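# Push square block flush against board, corners aligned

## Task

Move the square block and the board (the two flat pieces) into contact so that a complete side of the block lies flush along a side or end of the board, with one block corner matched to one board corner, and with both pieces resting flat on the table at the end.

## Robot and tools

Robot: two arms, left_arm and right_arm, each ending in a five-finger hand. right_arm has a right hand and left_arm a mirrored left hand. Base poses in the scene frame: left_arm at (-0.036, +0.316, +0.003) m, right_arm at (-0.025, -0.303, 0) m, each yawed very slightly. A two-camera stand sits behind the arms. A loose part may occasionally be nudged by an outside push.

Frame: scene frame, origin at table-top height midway between the nominal bases. +z up, +x out over the table, +y toward left_arm. Image left and right do not match arm names. Reported end_effector_position (m) and end_effector_quat_wxyz are in this frame and can be off by a few cm, more at long reach.

Hand point: a point 0.05 m in front of the palm and 0.15 m out from the wrist face. Its +z runs along the straight fingers, +y out of the palm, +x across the palm away from the thumb on the right hand and toward the thumb on the left. Straight fingertips reach 0.06 to 0.07 m past it along +z, about 0.06 m behind it along -y. A wrist bracket on the little-finger side can strike things.

Row layout (28 numbers, all in [-1, 1], always both arms): left dx, dy, dz, rx, ry, rz; left little, ring, middle, index, thumb_bend, thumb_turn; left force_limit, speed; then the same 14 for the right arm. Pose numbers are offsets, not poses: they count from each arm's current Hand target, along scene axes, with rotation as one rotation vector about the Hand target position. Scale: 1.0 = 0.6 m or 180 degrees. Sending six zeros re-requests the current Hand target. Finger numbers are absolute targets: +1 open/straight, -1 closed; thumb_turn -1 puts the thumb opposite the fingers, +1 beside the palm. force_limit maps -1..+1 to roughly 0..10 N (0..15 N for the two thumb motors); speed rises from nearly 0 at -1 to full at +0.48 and above. There is no 'no change' value: to keep a hand, resend the last eight hand numbers used for it (first time in a scene: its hand_measured six, hand_force_limit, hand_speed). Close at speed -0.94 or below for a soft grip. Thumb-opposed grasps suit objects about 0.035 to 0.065 m thick.

Tools:
- execute_actions(actions, cameras): actions is a list of actions; each action is up to 15 rows, one per 1/30 s step, and a short table repeats its last row. Every row in an action is measured from the Hand target at that action's start; the next action starts from the new one, so repeated offsets accumulate. cameras: list of names, ["all"], or []; an empty actions list returns all images by default.
- move(target, speed, blend, blocking, cameras): straight-line path of each hand point to an offset target (one row, or up to 15 rows all measured from the same starting Hand targets). speed in m/s, 0.002 to 4.3, default 0.25 (turns up to twice that in rad/s). blend in m rounds corners between listed targets; 0 stops at each. Paths last at least 0.5 s and are cut off at 10 s. blocking=false returns after about 0.5 s while motion continues. The result adds a 'move:' line: done, off_target, moving, held or fault, plus limits (paced = pose clipped, held = steps withheld). Moves do not avoid obstacles or the other arm; keep paths away from an arm's own base.
- wait(seconds 0 to 10): lets the scene run, holding commands.
- stop(): brakes a running move.
- zoom_image(camera, region [x0, y0, x1, y1] in pixels, at most 504 x 504) on the latest image of cam_head_left, cam_head_right, cam_high, cam_low, cam_left_wrist or cam_right_wrist (all 896x504).
- show_instructions(): shows the reference images for the goal.
- finished_scene(scene): ends the current scene, given its number; irreversible.

Results: each arm's Hand target (the base for the next offsets, after orientation clipping to within 40 degrees of the measured one), hand pose, joint data, and per-hand lists in motor order: hand_measured (position on target scale), hand_stopped_by (moving, target, force, stalled, fault), hand_load_n (fingertip load, positive pushing open; near 0 after a lost grip), hand_force_limit, hand_speed. Joint torques include gravity; numbers 3 and 4 wrap at plus/minus 28 N m. A missing Joint velocities line means all are still. MOTOR HOT appears near 85 C; at 100 C that arm goes limp for 30 to 60 s.

Behaviour: the hand often rests 1 to 5 cm short of the command, usually low, without any contact; an all-zero action asks for the target again, and a leftover gap can be sent as an offset. An arm blocked by something keeps pressing until commanded back past its hand point. Motors lock at force_limit or target and hold at least 15 N; to grip harder raise force_limit and send a more-closed target.

Avoid: dropping parts or releasing moving ones, fast impacts, hard presses on the table, any contact between the two arms or hands, excessive finger force, and anything leaving the table. Finish with both pieces flat and touching as required, with the robot clear.

Each tool is called after ">>>" as name(argument=value, ...) on one line, values as JSON.

Reference images:

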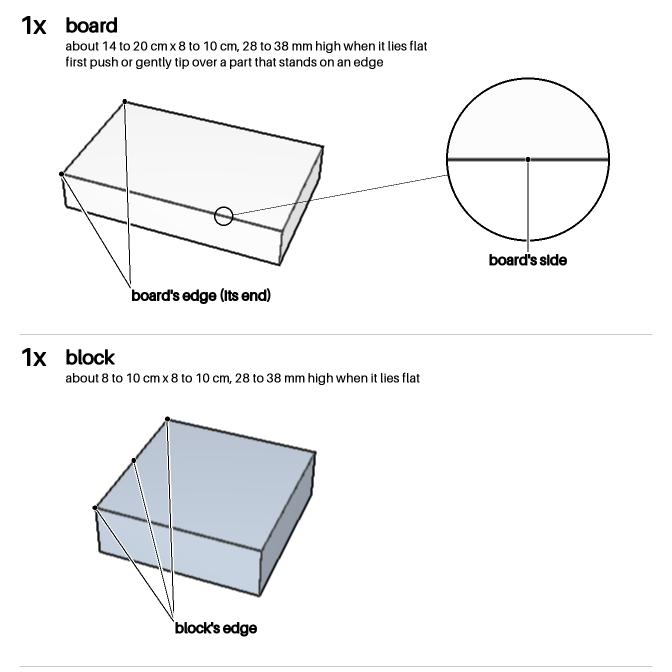

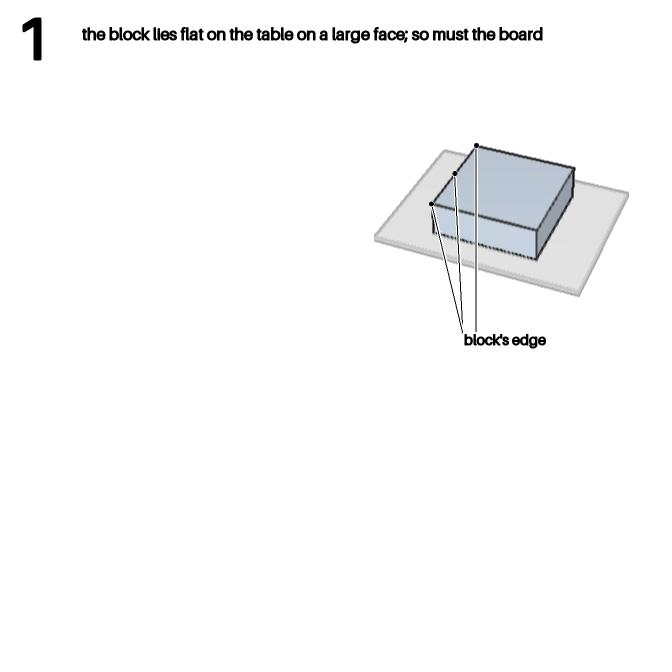

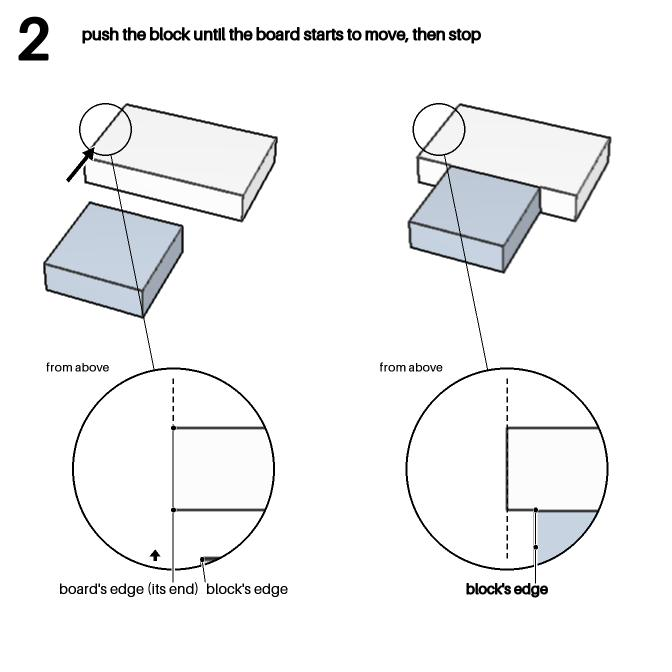

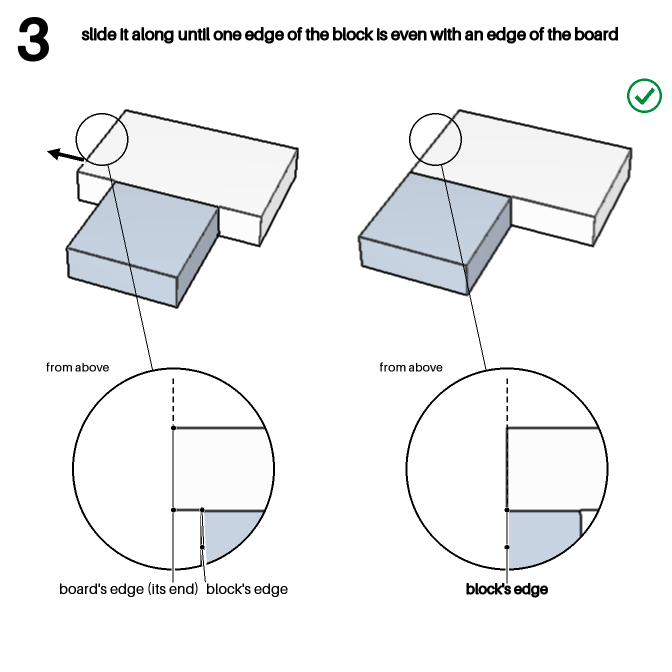

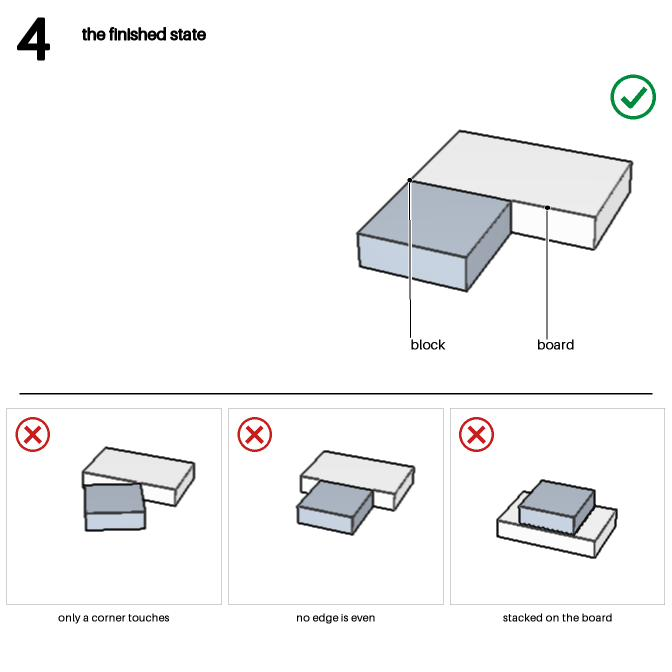

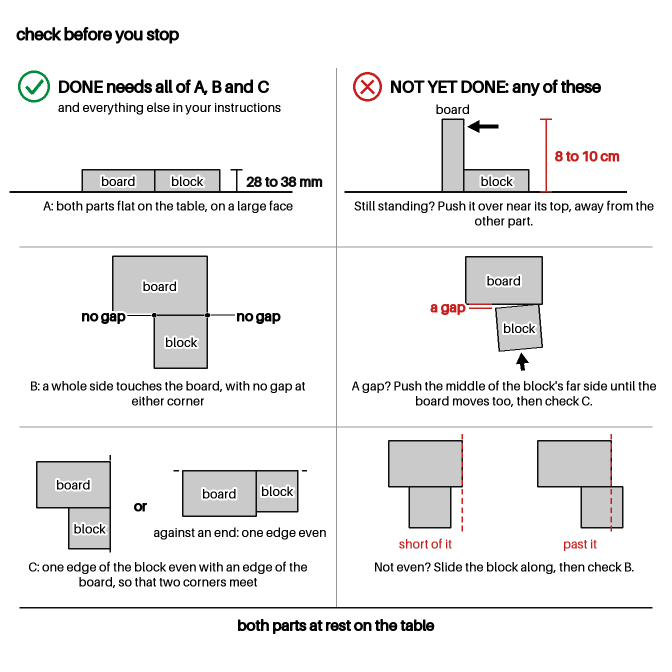

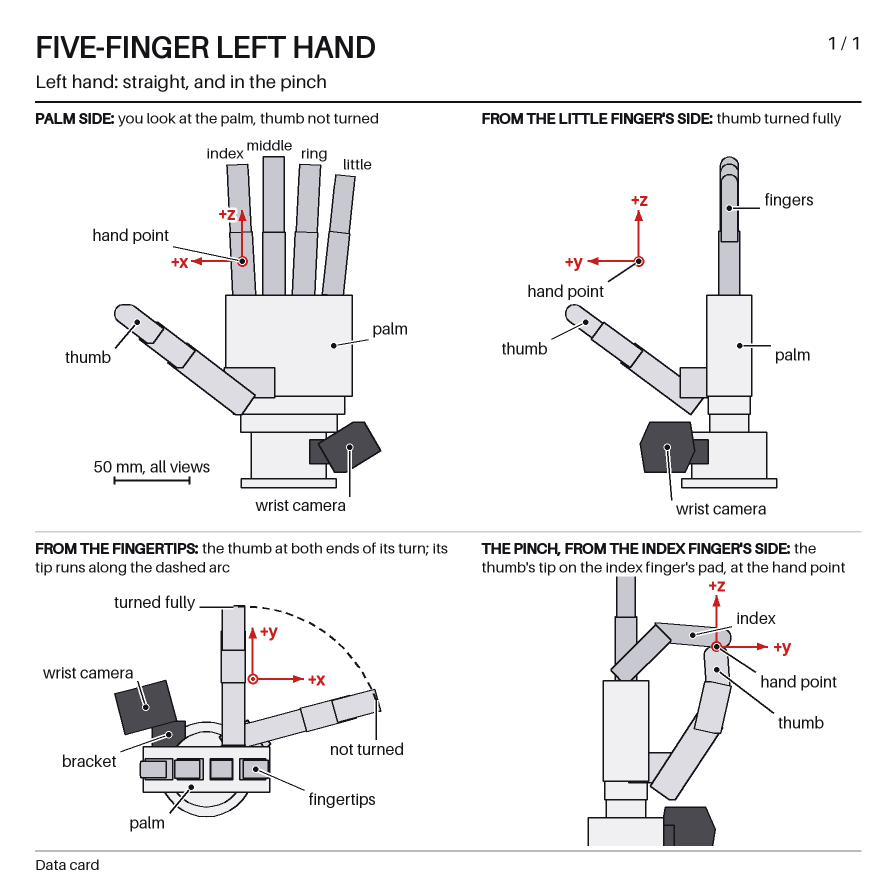

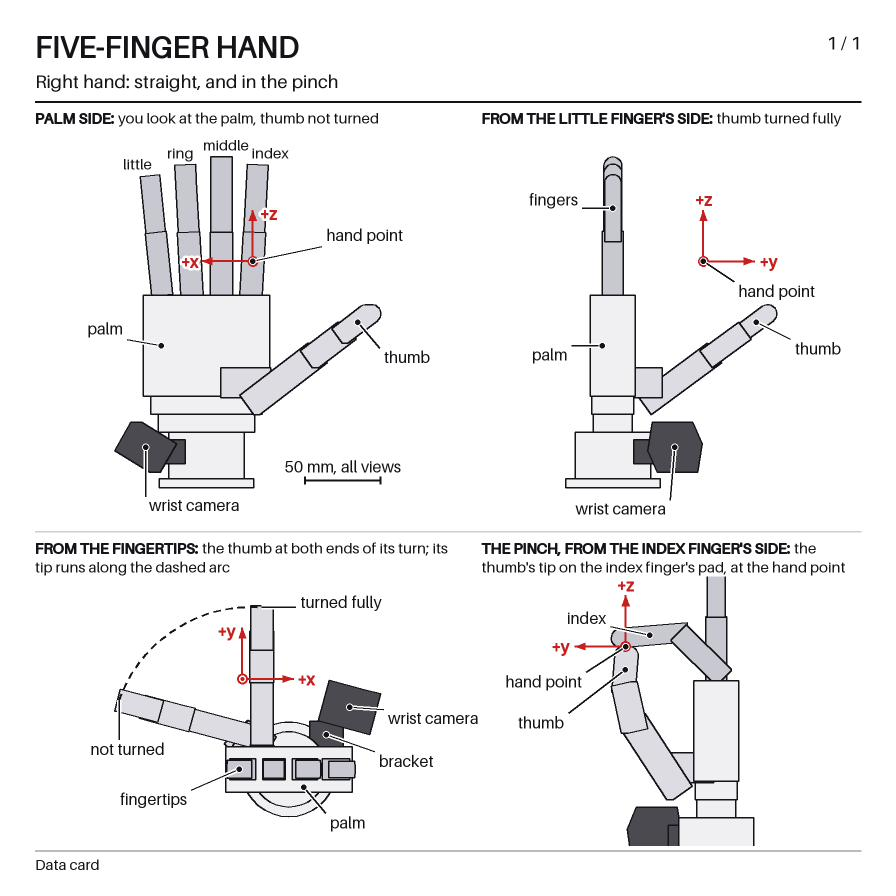

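## Session

>>> execute_actions(actions=[])

Scene clock: 0.00 s.
left_arm: end_effector_position=(+0.5399, +0.8032, +0.2923) hand_measured=(+1.000, +1.000, +1.000, +1.000, +1.000, +1.000) hand_load_n=(+0.0, +0.0, +0.0, +0.0, +0.0, +0.0) hand_stopped_by=(target, target, target, target, target, target) hand_force_limit=0.00 hand_speed=-0.80 end_effector_quat_wxyz=(-0.532, +0.770, -0.134, +0.324) | right_arm: end_effector_position=(+0.4940, +0.0119, +0.2373) hand_measured=(+1.000, +1.000, +1.000, +1.000, +1.000, +1.000) hand_load_n=(+0.0, +0.0, +0.0, +0.0, +0.0, +0.0) hand_stopped_by=(target, target, target, target, target, target) hand_force_limit=0.00 hand_speed=-0.80 end_effector_quat_wxyz=(-0.340, +0.808, -0.293, +0.382)
Joint positions: left_arm=[0.769 1.681 1.397 0.057 -0.105 -0.399] | right_arm=[0.64 1.427 1.191 -0.271 0.191 -0.39]
Joint velocities: within noise
Joint torques (N m): no reading
Heat: left arm: hottest shoulder 30 °C; right arm: hottest waist 27 °C.
Hand target: left_arm +0.5446, +0.8075, +0.2996; -0.537, +0.766, -0.133, +0.328 | right_arm +0.5015, +0.0170, +0.2581; -0.354, +0.798, -0.291, +0.391

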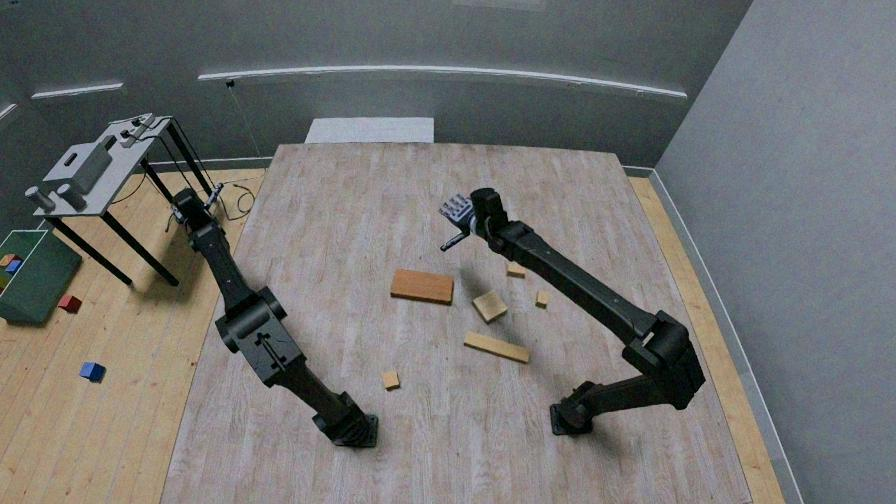

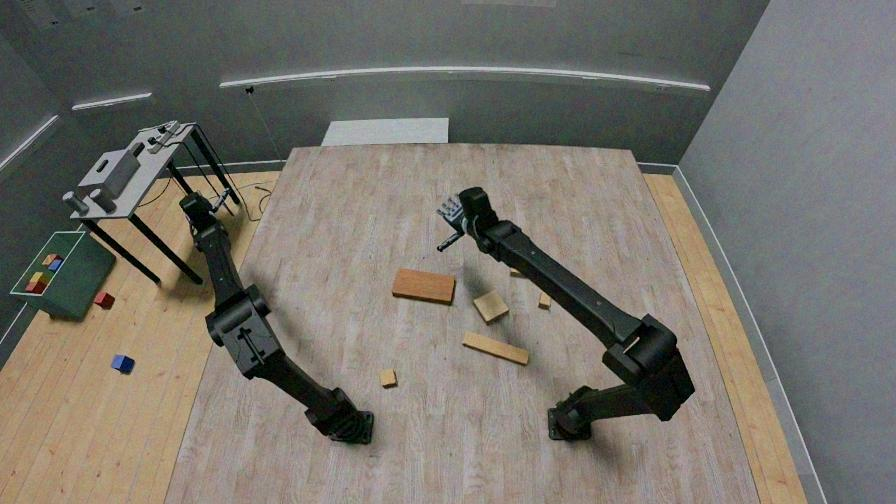

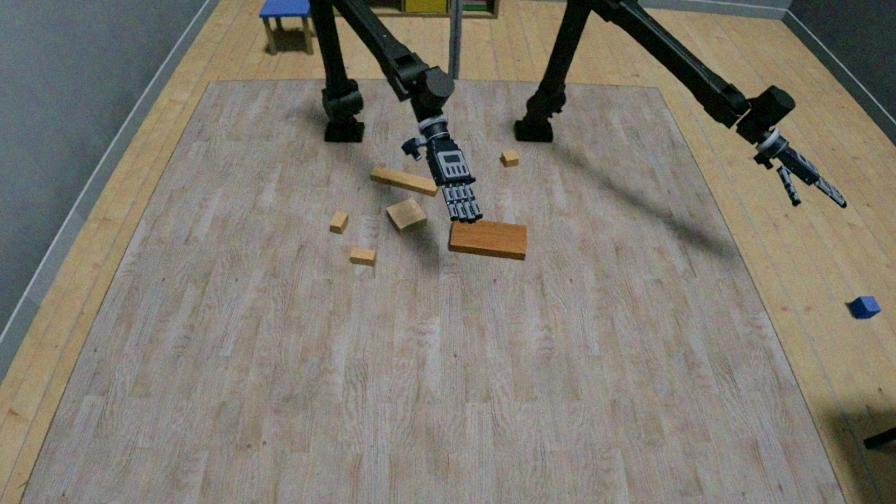

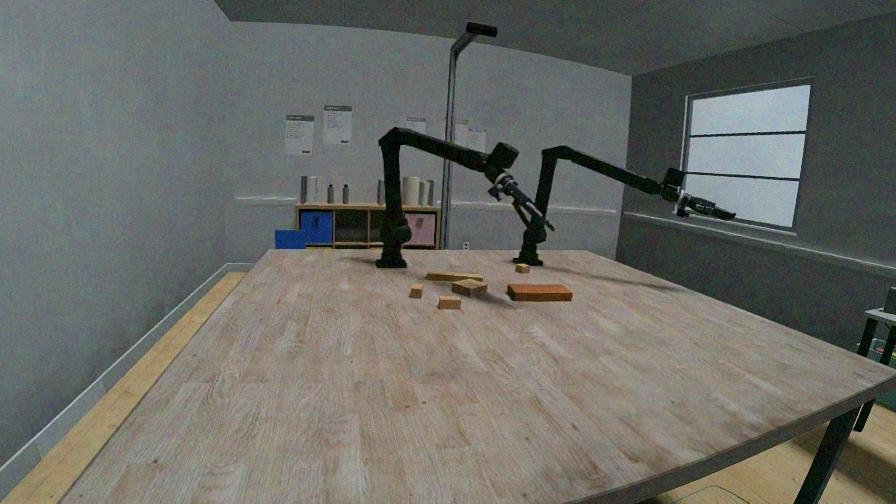

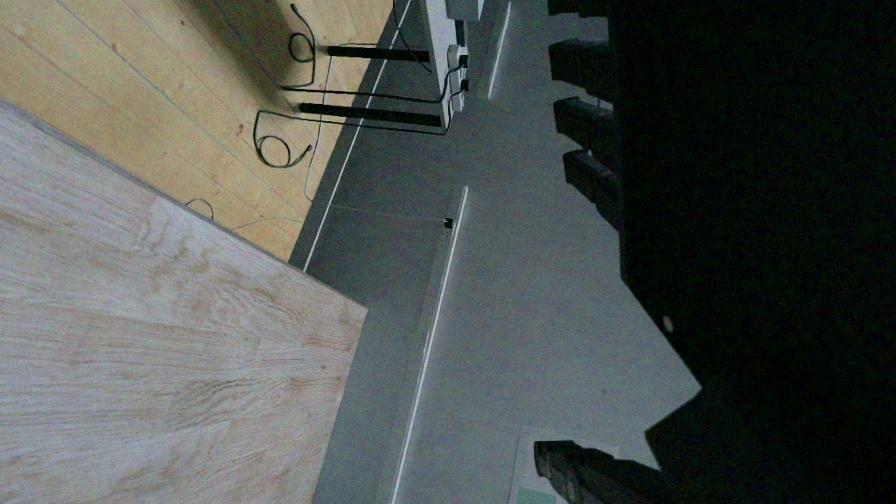

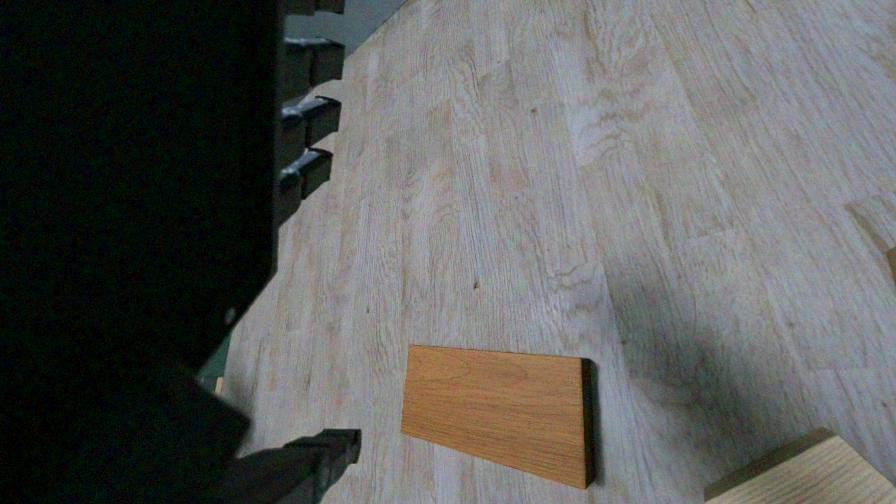

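>>> zoom_image(camera="cam_head_left", region=[360, 230, 580, 400])

>>> zoom_image(camera="cam_high", region=[310, 120, 570, 290])

>>> zoom_image(camera="cam_low", region=[360, 220, 620, 340])

Scaled by 2.291 from the camera's 896x504 image, which has a finer 1280x720 frame.

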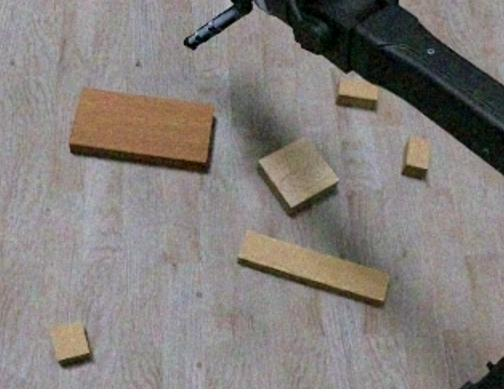

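Scaled by 1.938 from the camera's 896x504 image, which has a finer 1280x720 frame.

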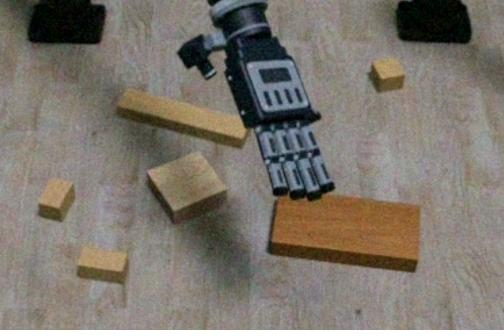

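Scaled by 1.938 from the camera's 896x504 image, which has a finer 1280x720 frame.

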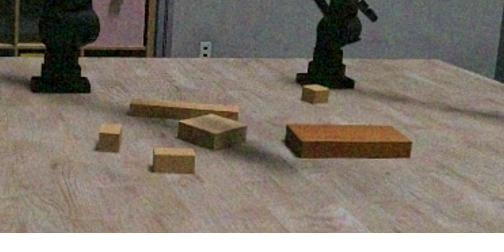

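>>> move(target=[0,0,0,0,0,0,1,1,1,1,1,1,0,-0.8,-0.4525,-0.355,-0.13,-0.1335,0.3277,0.0004,1,1,1,1,1,1,0,-0.8], speed=0.3, cameras=["all"])

Scene clock: 200.93 s.
left_arm: end_effector_position=(+0.5399, +0.8032, +0.2923) hand_measured=(+1.000, +1.000, +1.000, +1.000, +1.000, +1.000) hand_load_n=(+0.0, +0.0, +0.0, +0.0, +0.0, +0.0) hand_stopped_by=(target, target, target, target, target, target) hand_force_limit=0.00 hand_speed=-0.80 end_effector_quat_wxyz=(-0.532, +0.770, -0.134, +0.324) | right_arm: end_effector_position=(+0.2345, -0.1910, +0.1789) hand_measured=(+1.000, +1.000, +1.000, +1.000, +1.000, +1.000) hand_load_n=(+0.0, +0.0, +0.0, +0.0, +0.0, +0.0) hand_stopped_by=(target, target, target, target, target, target) hand_force_limit=0.00 hand_speed=-0.80 end_effector_quat_wxyz=(+0.000, +0.938, -0.345, +0.002)
Joint positions: left_arm=[0.769 1.681 1.397 0.057 -0.105 -0.399] | right_arm=[0.45 1.265 1.094 -1.397 0.004 -0.457]
Joint torques (N m): left_arm=[1.03 -16.32 11.14 2.48 -0.07 0.08] | right_arm=[-0.5 -9.47 7.49 -0.36 -0.1 -0.26]
Heat: left arm: hottest elbow 40 °C; right arm: hottest elbow 45 °C.
Hand target: left_arm +0.5446, +0.8075, +0.2996; -0.537, +0.766, -0.133, +0.328 | right_arm +0.2300, -0.1959, +0.1801; +0.000, +0.940, -0.342, +0.001
Off the commanded pose: left_arm 0.010 m, 1 deg | right_arm 0.007 m, 0 deg.
move: done

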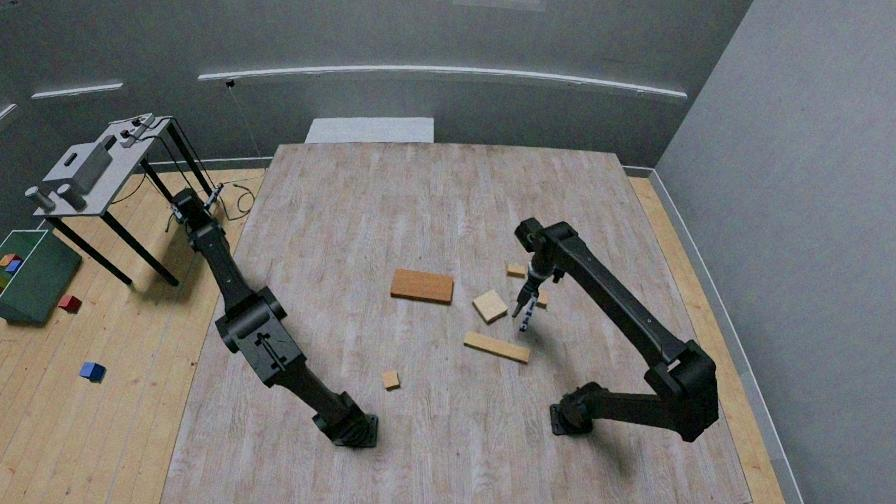

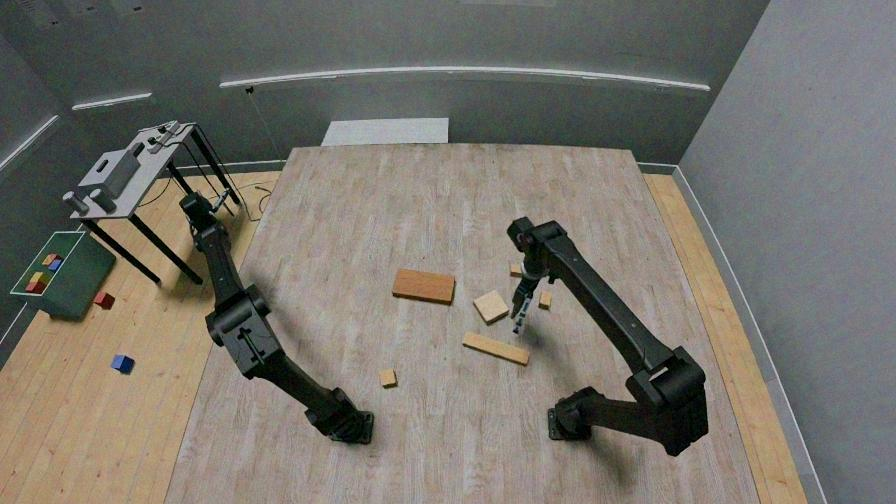

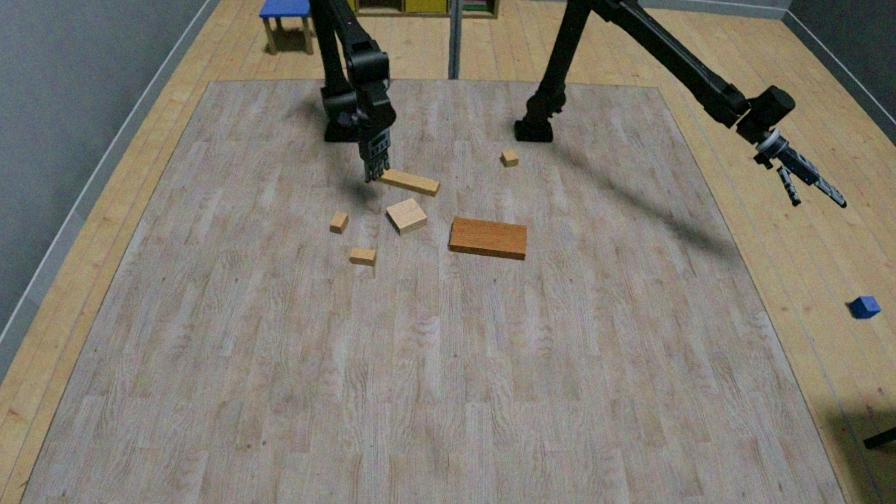

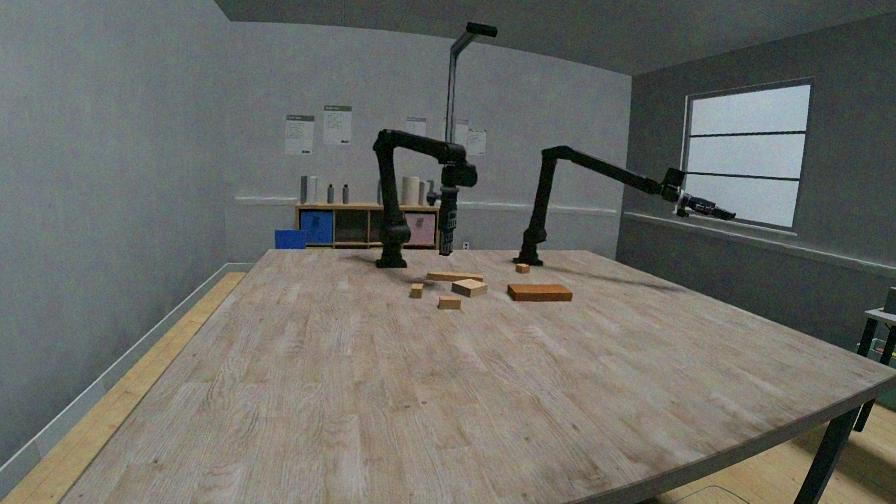

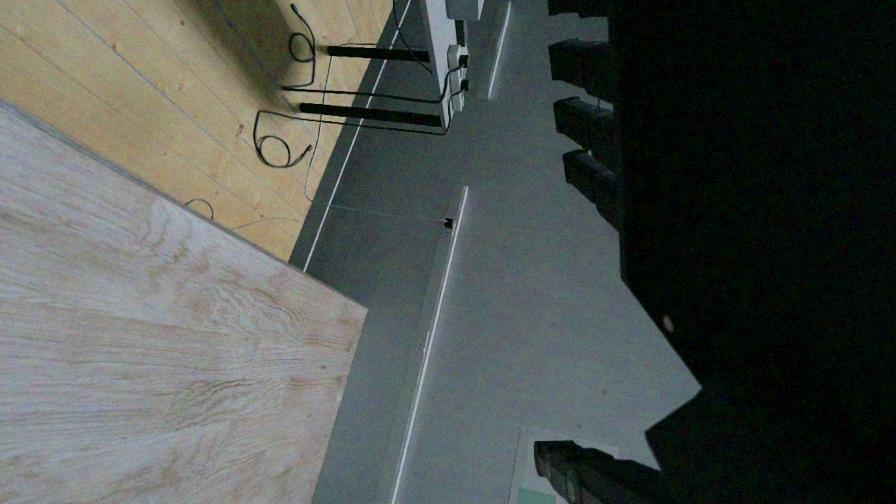

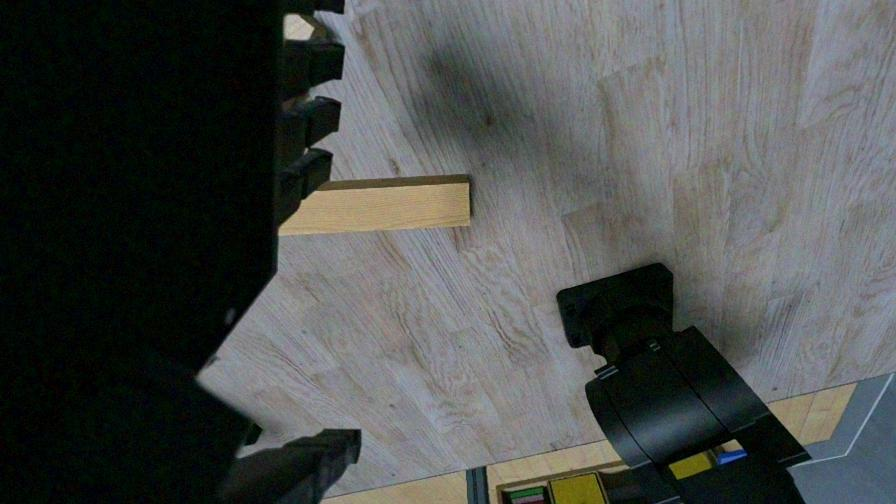

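>>> zoom_image(camera="cam_head_left", region=[440, 220, 600, 370])

>>> zoom_image(camera="cam_high", region=[320, 100, 540, 280])

Scaled by 3.150 from the camera's 896x504 image, which has a finer 1280x720 frame.

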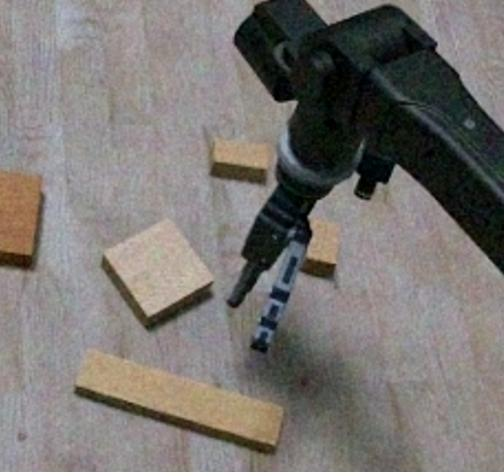

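Scaled by 2.291 from the camera's 896x504 image, which has a finer 1280x720 frame.

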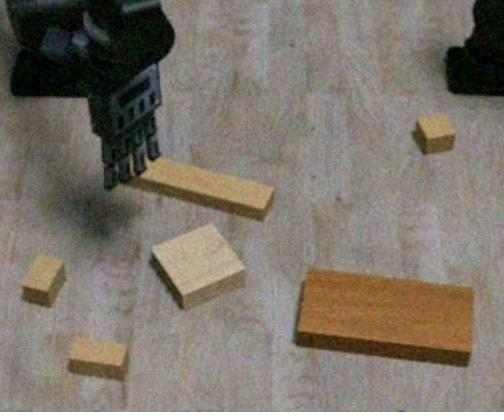

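>>> move(target=[0,0,0,0,0,0,1,1,1,1,1,1,0,-0.8,0.05,0,-0.083,0,0,0,1,1,1,1,1,1,0,-0.8], speed=0.2, cameras=["cam_head_left","cam_high","cam_right_wrist","cam_low"])

>>> zoom_image(camera="cam_head_left", region=[440, 220, 600, 370])

>>> zoom_image(camera="cam_high", region=[320, 100, 540, 280])

>>> zoom_image(camera="cam_low", region=[380, 220, 600, 330])

Scene clock: 227.83 s.
left_arm: end_effector_position=(+0.5399, +0.8032, +0.2923) hand_measured=(+1.000, +1.000, +1.000, +1.000, +1.000, +1.000) hand_load_n=(+0.0, +0.0, +0.0, -0.5, +0.0, -0.5) hand_stopped_by=(target, target, target, target, target, target) hand_force_limit=0.00 hand_speed=-0.80 end_effector_quat_wxyz=(-0.532, +0.770, -0.134, +0.324) | right_arm: end_effector_position=(+0.2590, -0.1935, +0.1342) hand_measured=(+1.000, +1.000, +1.000, +1.000, +1.000, +1.000) hand_load_n=(+0.0, +0.0, +0.0, +0.0, +0.0, +0.0) hand_stopped_by=(target, target, target, target, target, target) hand_force_limit=0.00 hand_speed=-0.80 end_effector_quat_wxyz=(+0.001, +0.938, -0.346, +0.002)
Joint positions: left_arm=[0.769 1.681 1.397 0.057 -0.105 -0.399] | right_arm=[0.418 1.352 1.053 -1.27 0.004 -0.49]
Joint torques (N m): left_arm=[1.03 -16.32 11.14 2.5 -0.06 0.08] | right_arm=[-0.44 -9.05 7.56 0.09 -0.1 -0.21]
Heat: left arm: hottest elbow 40 °C; right arm: hottest elbow 42 °C.
Hand target: left_arm +0.5446, +0.8075, +0.2996; -0.537, +0.766, -0.133, +0.328 | right_arm +0.2601, -0.1960, +0.1304; +0.000, +0.940, -0.342, +0.001
Off the commanded pose: left_arm 0.010 m, 1 deg | right_arm 0.005 m, 0 deg.
move: done
Images, in order (width x height): cam_head_left 896x504, cam_high 896x504, cam_low 896x504, cam_right_wrist 896x504.

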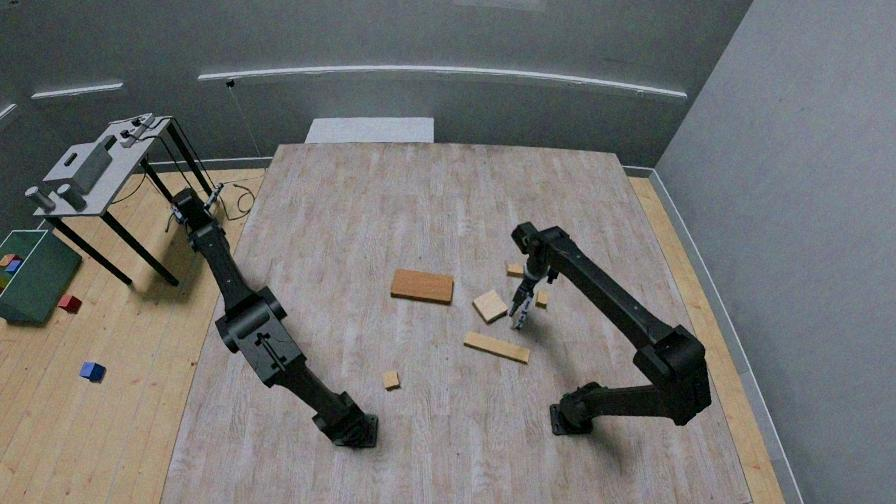

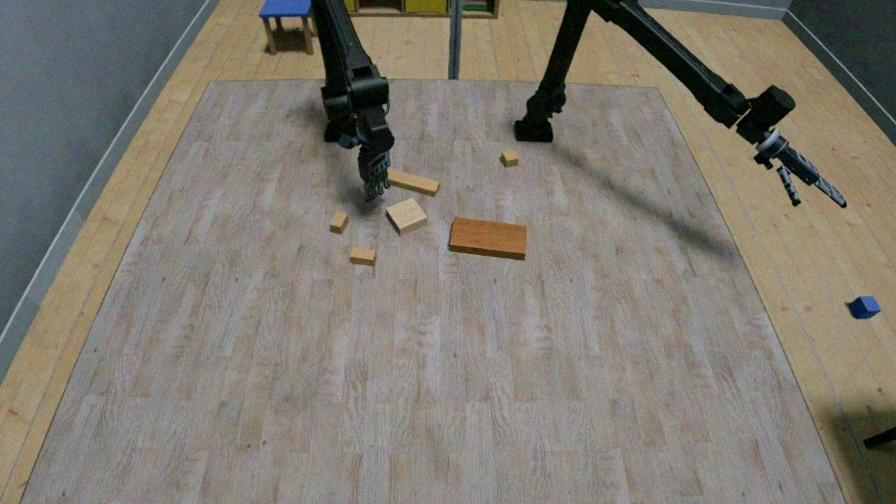

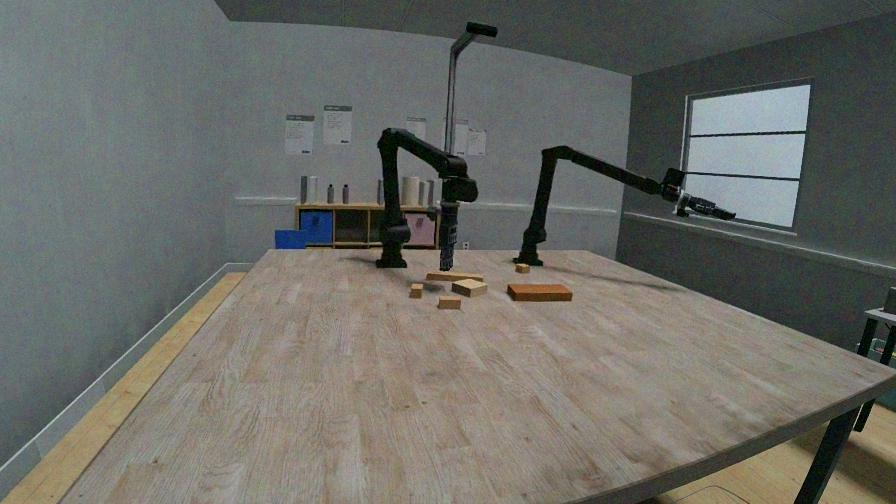

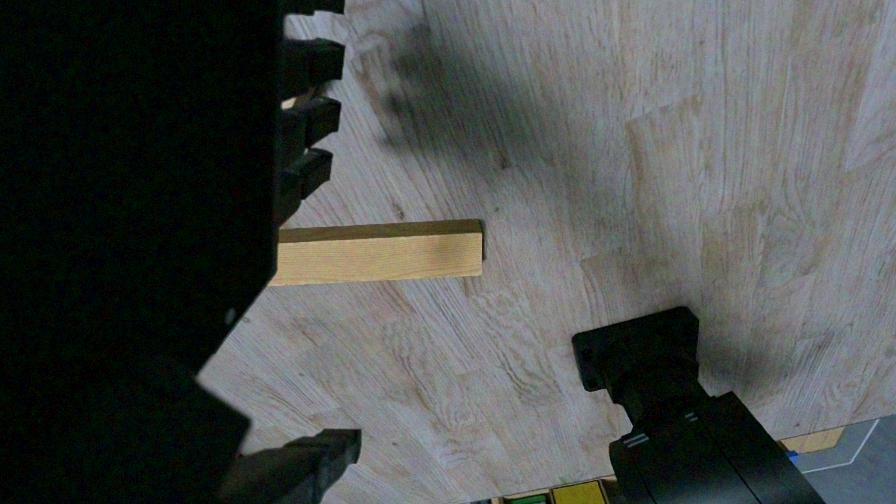

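Scaled by 3.150 from the camera's 896x504 image, which has a finer 1280x720 frame.

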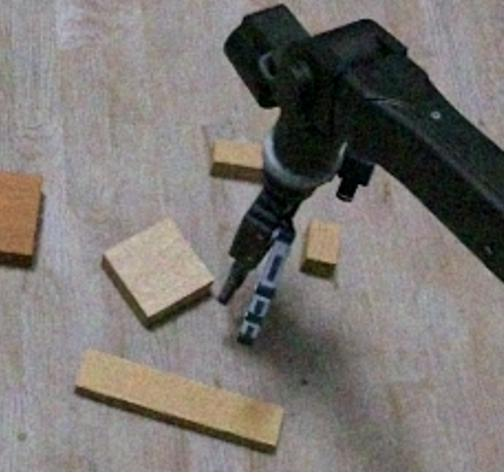

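Scaled by 2.291 from the camera's 896x504 image, which has a finer 1280x720 frame.

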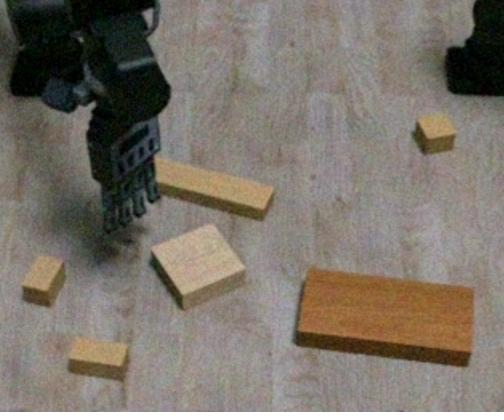

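Scaled by 2.291 from the camera's 896x504 image, which has a finer 1280x720 frame.

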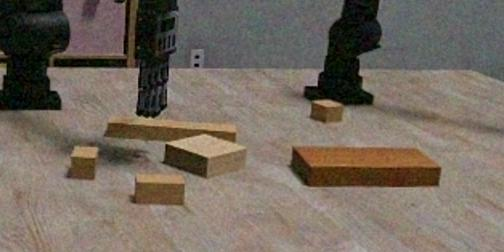

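>>> move(target=[0,0,0,0,0,0,1,1,1,1,1,1,0,-0.8,0,0,-0.067,0,0,0,1,1,1,1,1,1,0,-0.8], speed=0.1, cameras=["cam_head_left","cam_high","cam_right_wrist","cam_low"])

>>> zoom_image(camera="cam_head_left", region=[440, 220, 600, 370])

>>> zoom_image(camera="cam_high", region=[320, 130, 500, 280])

>>> zoom_image(camera="cam_low", region=[400, 230, 520, 320])

Scene clock: 242.67 s.
left_arm: end_effector_position=(+0.5399, +0.8032, +0.2923) hand_measured=(+1.000, +1.000, +1.000, +1.000, +1.000, +1.000) hand_load_n=(+0.0, +0.0, +0.0, +0.0, +0.0, -0.5) hand_stopped_by=(target, target, target, target, target, target) hand_force_limit=0.00 hand_speed=-0.80 end_effector_quat_wxyz=(-0.532, +0.770, -0.134, +0.324) | right_arm: end_effector_position=(+0.2602, -0.1931, +0.0956) hand_measured=(+1.000, +1.000, +1.000, +1.000, +1.000, +1.000) hand_load_n=(+0.0, +0.0, +0.0, +0.0, +0.0, +0.0) hand_stopped_by=(target, target, target, target, target, target) hand_force_limit=0.00 hand_speed=-0.80 end_effector_quat_wxyz=(-0.001, +0.938, -0.345, +0.004)
Joint positions: left_arm=[0.769 1.681 1.397 0.057 -0.105 -0.399] | right_arm=[0.418 1.388 0.982 -1.156 0.004 -0.49]
Joint torques (N m): left_arm=[1.03 -16.32 11.14 2.48 -0.06 0.08] | right_arm=[-0.56 -8.88 7.05 0.32 -0.11 -0.2]
Heat: left arm: hottest elbow 41 °C; right arm: hottest elbow 39 °C.
Hand target: left_arm +0.5446, +0.8075, +0.2996; -0.537, +0.766, -0.133, +0.328 | right_arm +0.2599, -0.1960, +0.0900; +0.000, +0.940, -0.342, +0.000
Off the commanded pose: left_arm 0.010 m, 1 deg | right_arm 0.006 m, 1 deg.
move: done
Images, in order (width x height): cam_head_left 896x504, cam_high 896x504, cam_low 896x504, cam_right_wrist 896x504.

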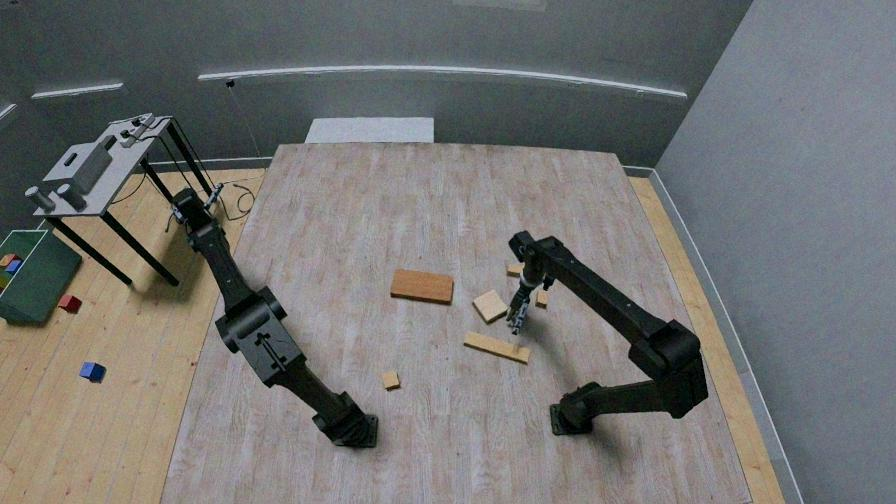

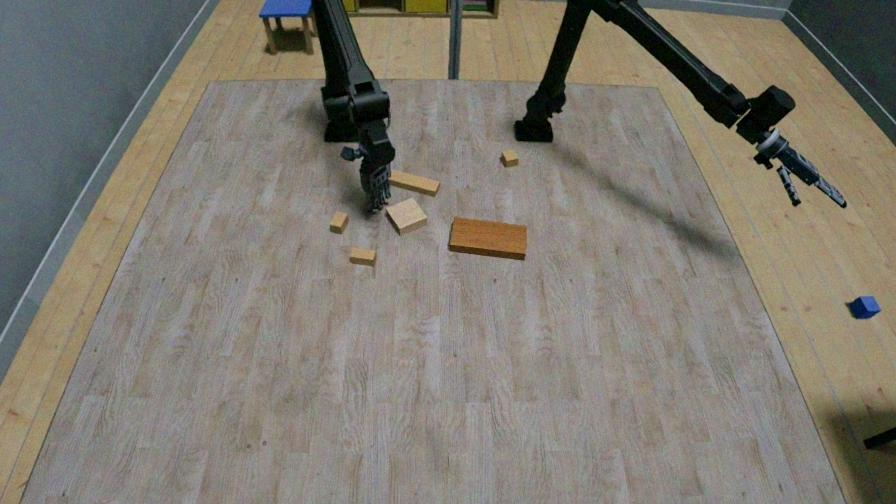

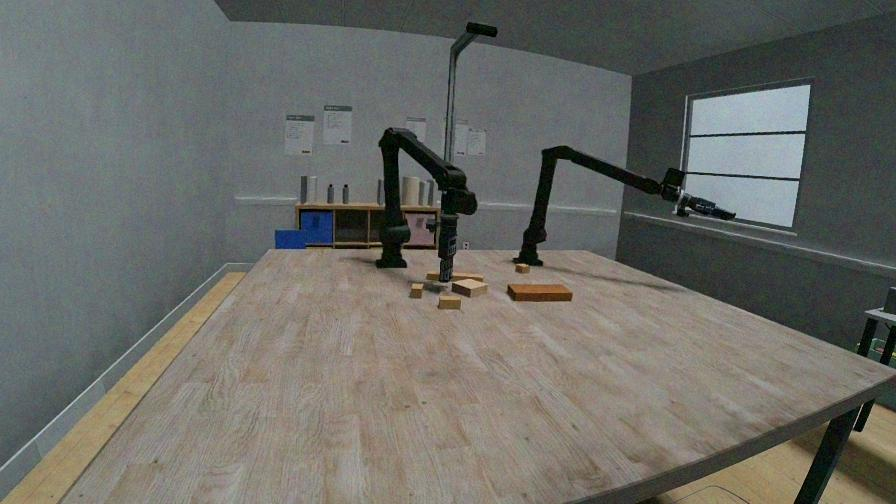

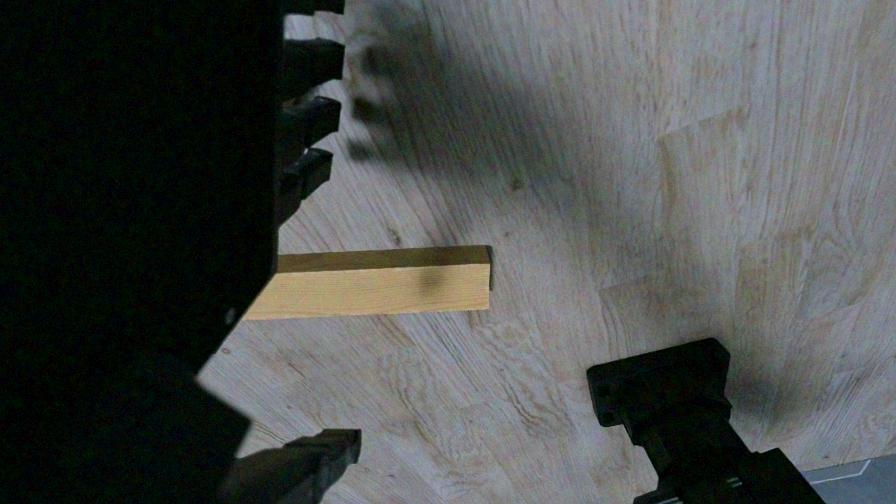

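Scaled by 3.150 from the camera's 896x504 image, which has a finer 1280x720 frame.

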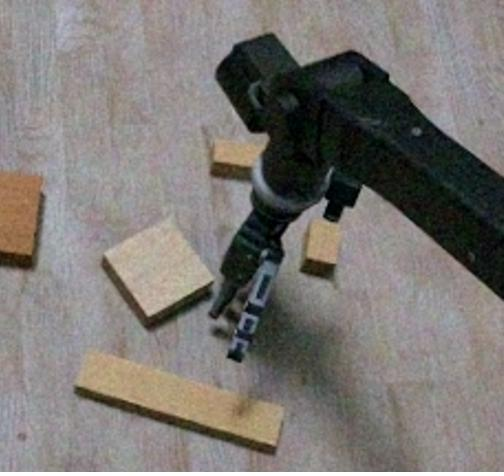

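Scaled by 2.800 from the camera's 896x504 image, which has a finer 1280x720 frame.

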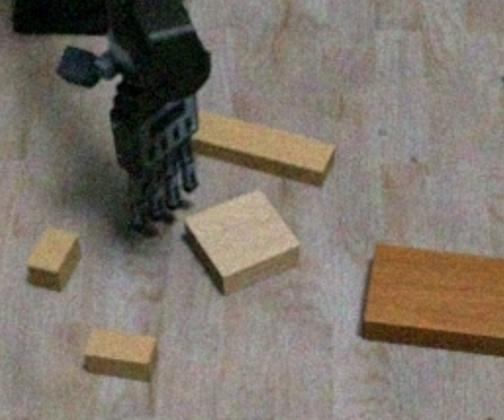

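Scaled by 4.200 from the camera's 896x504 image, which has a finer 1280x720 frame.

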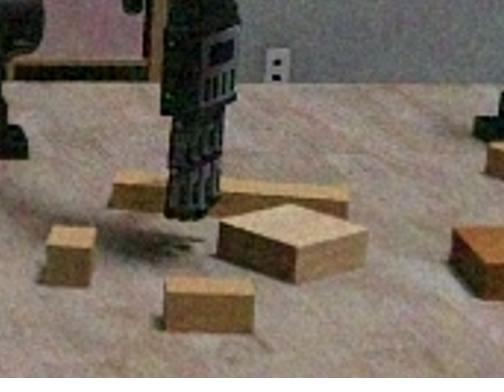

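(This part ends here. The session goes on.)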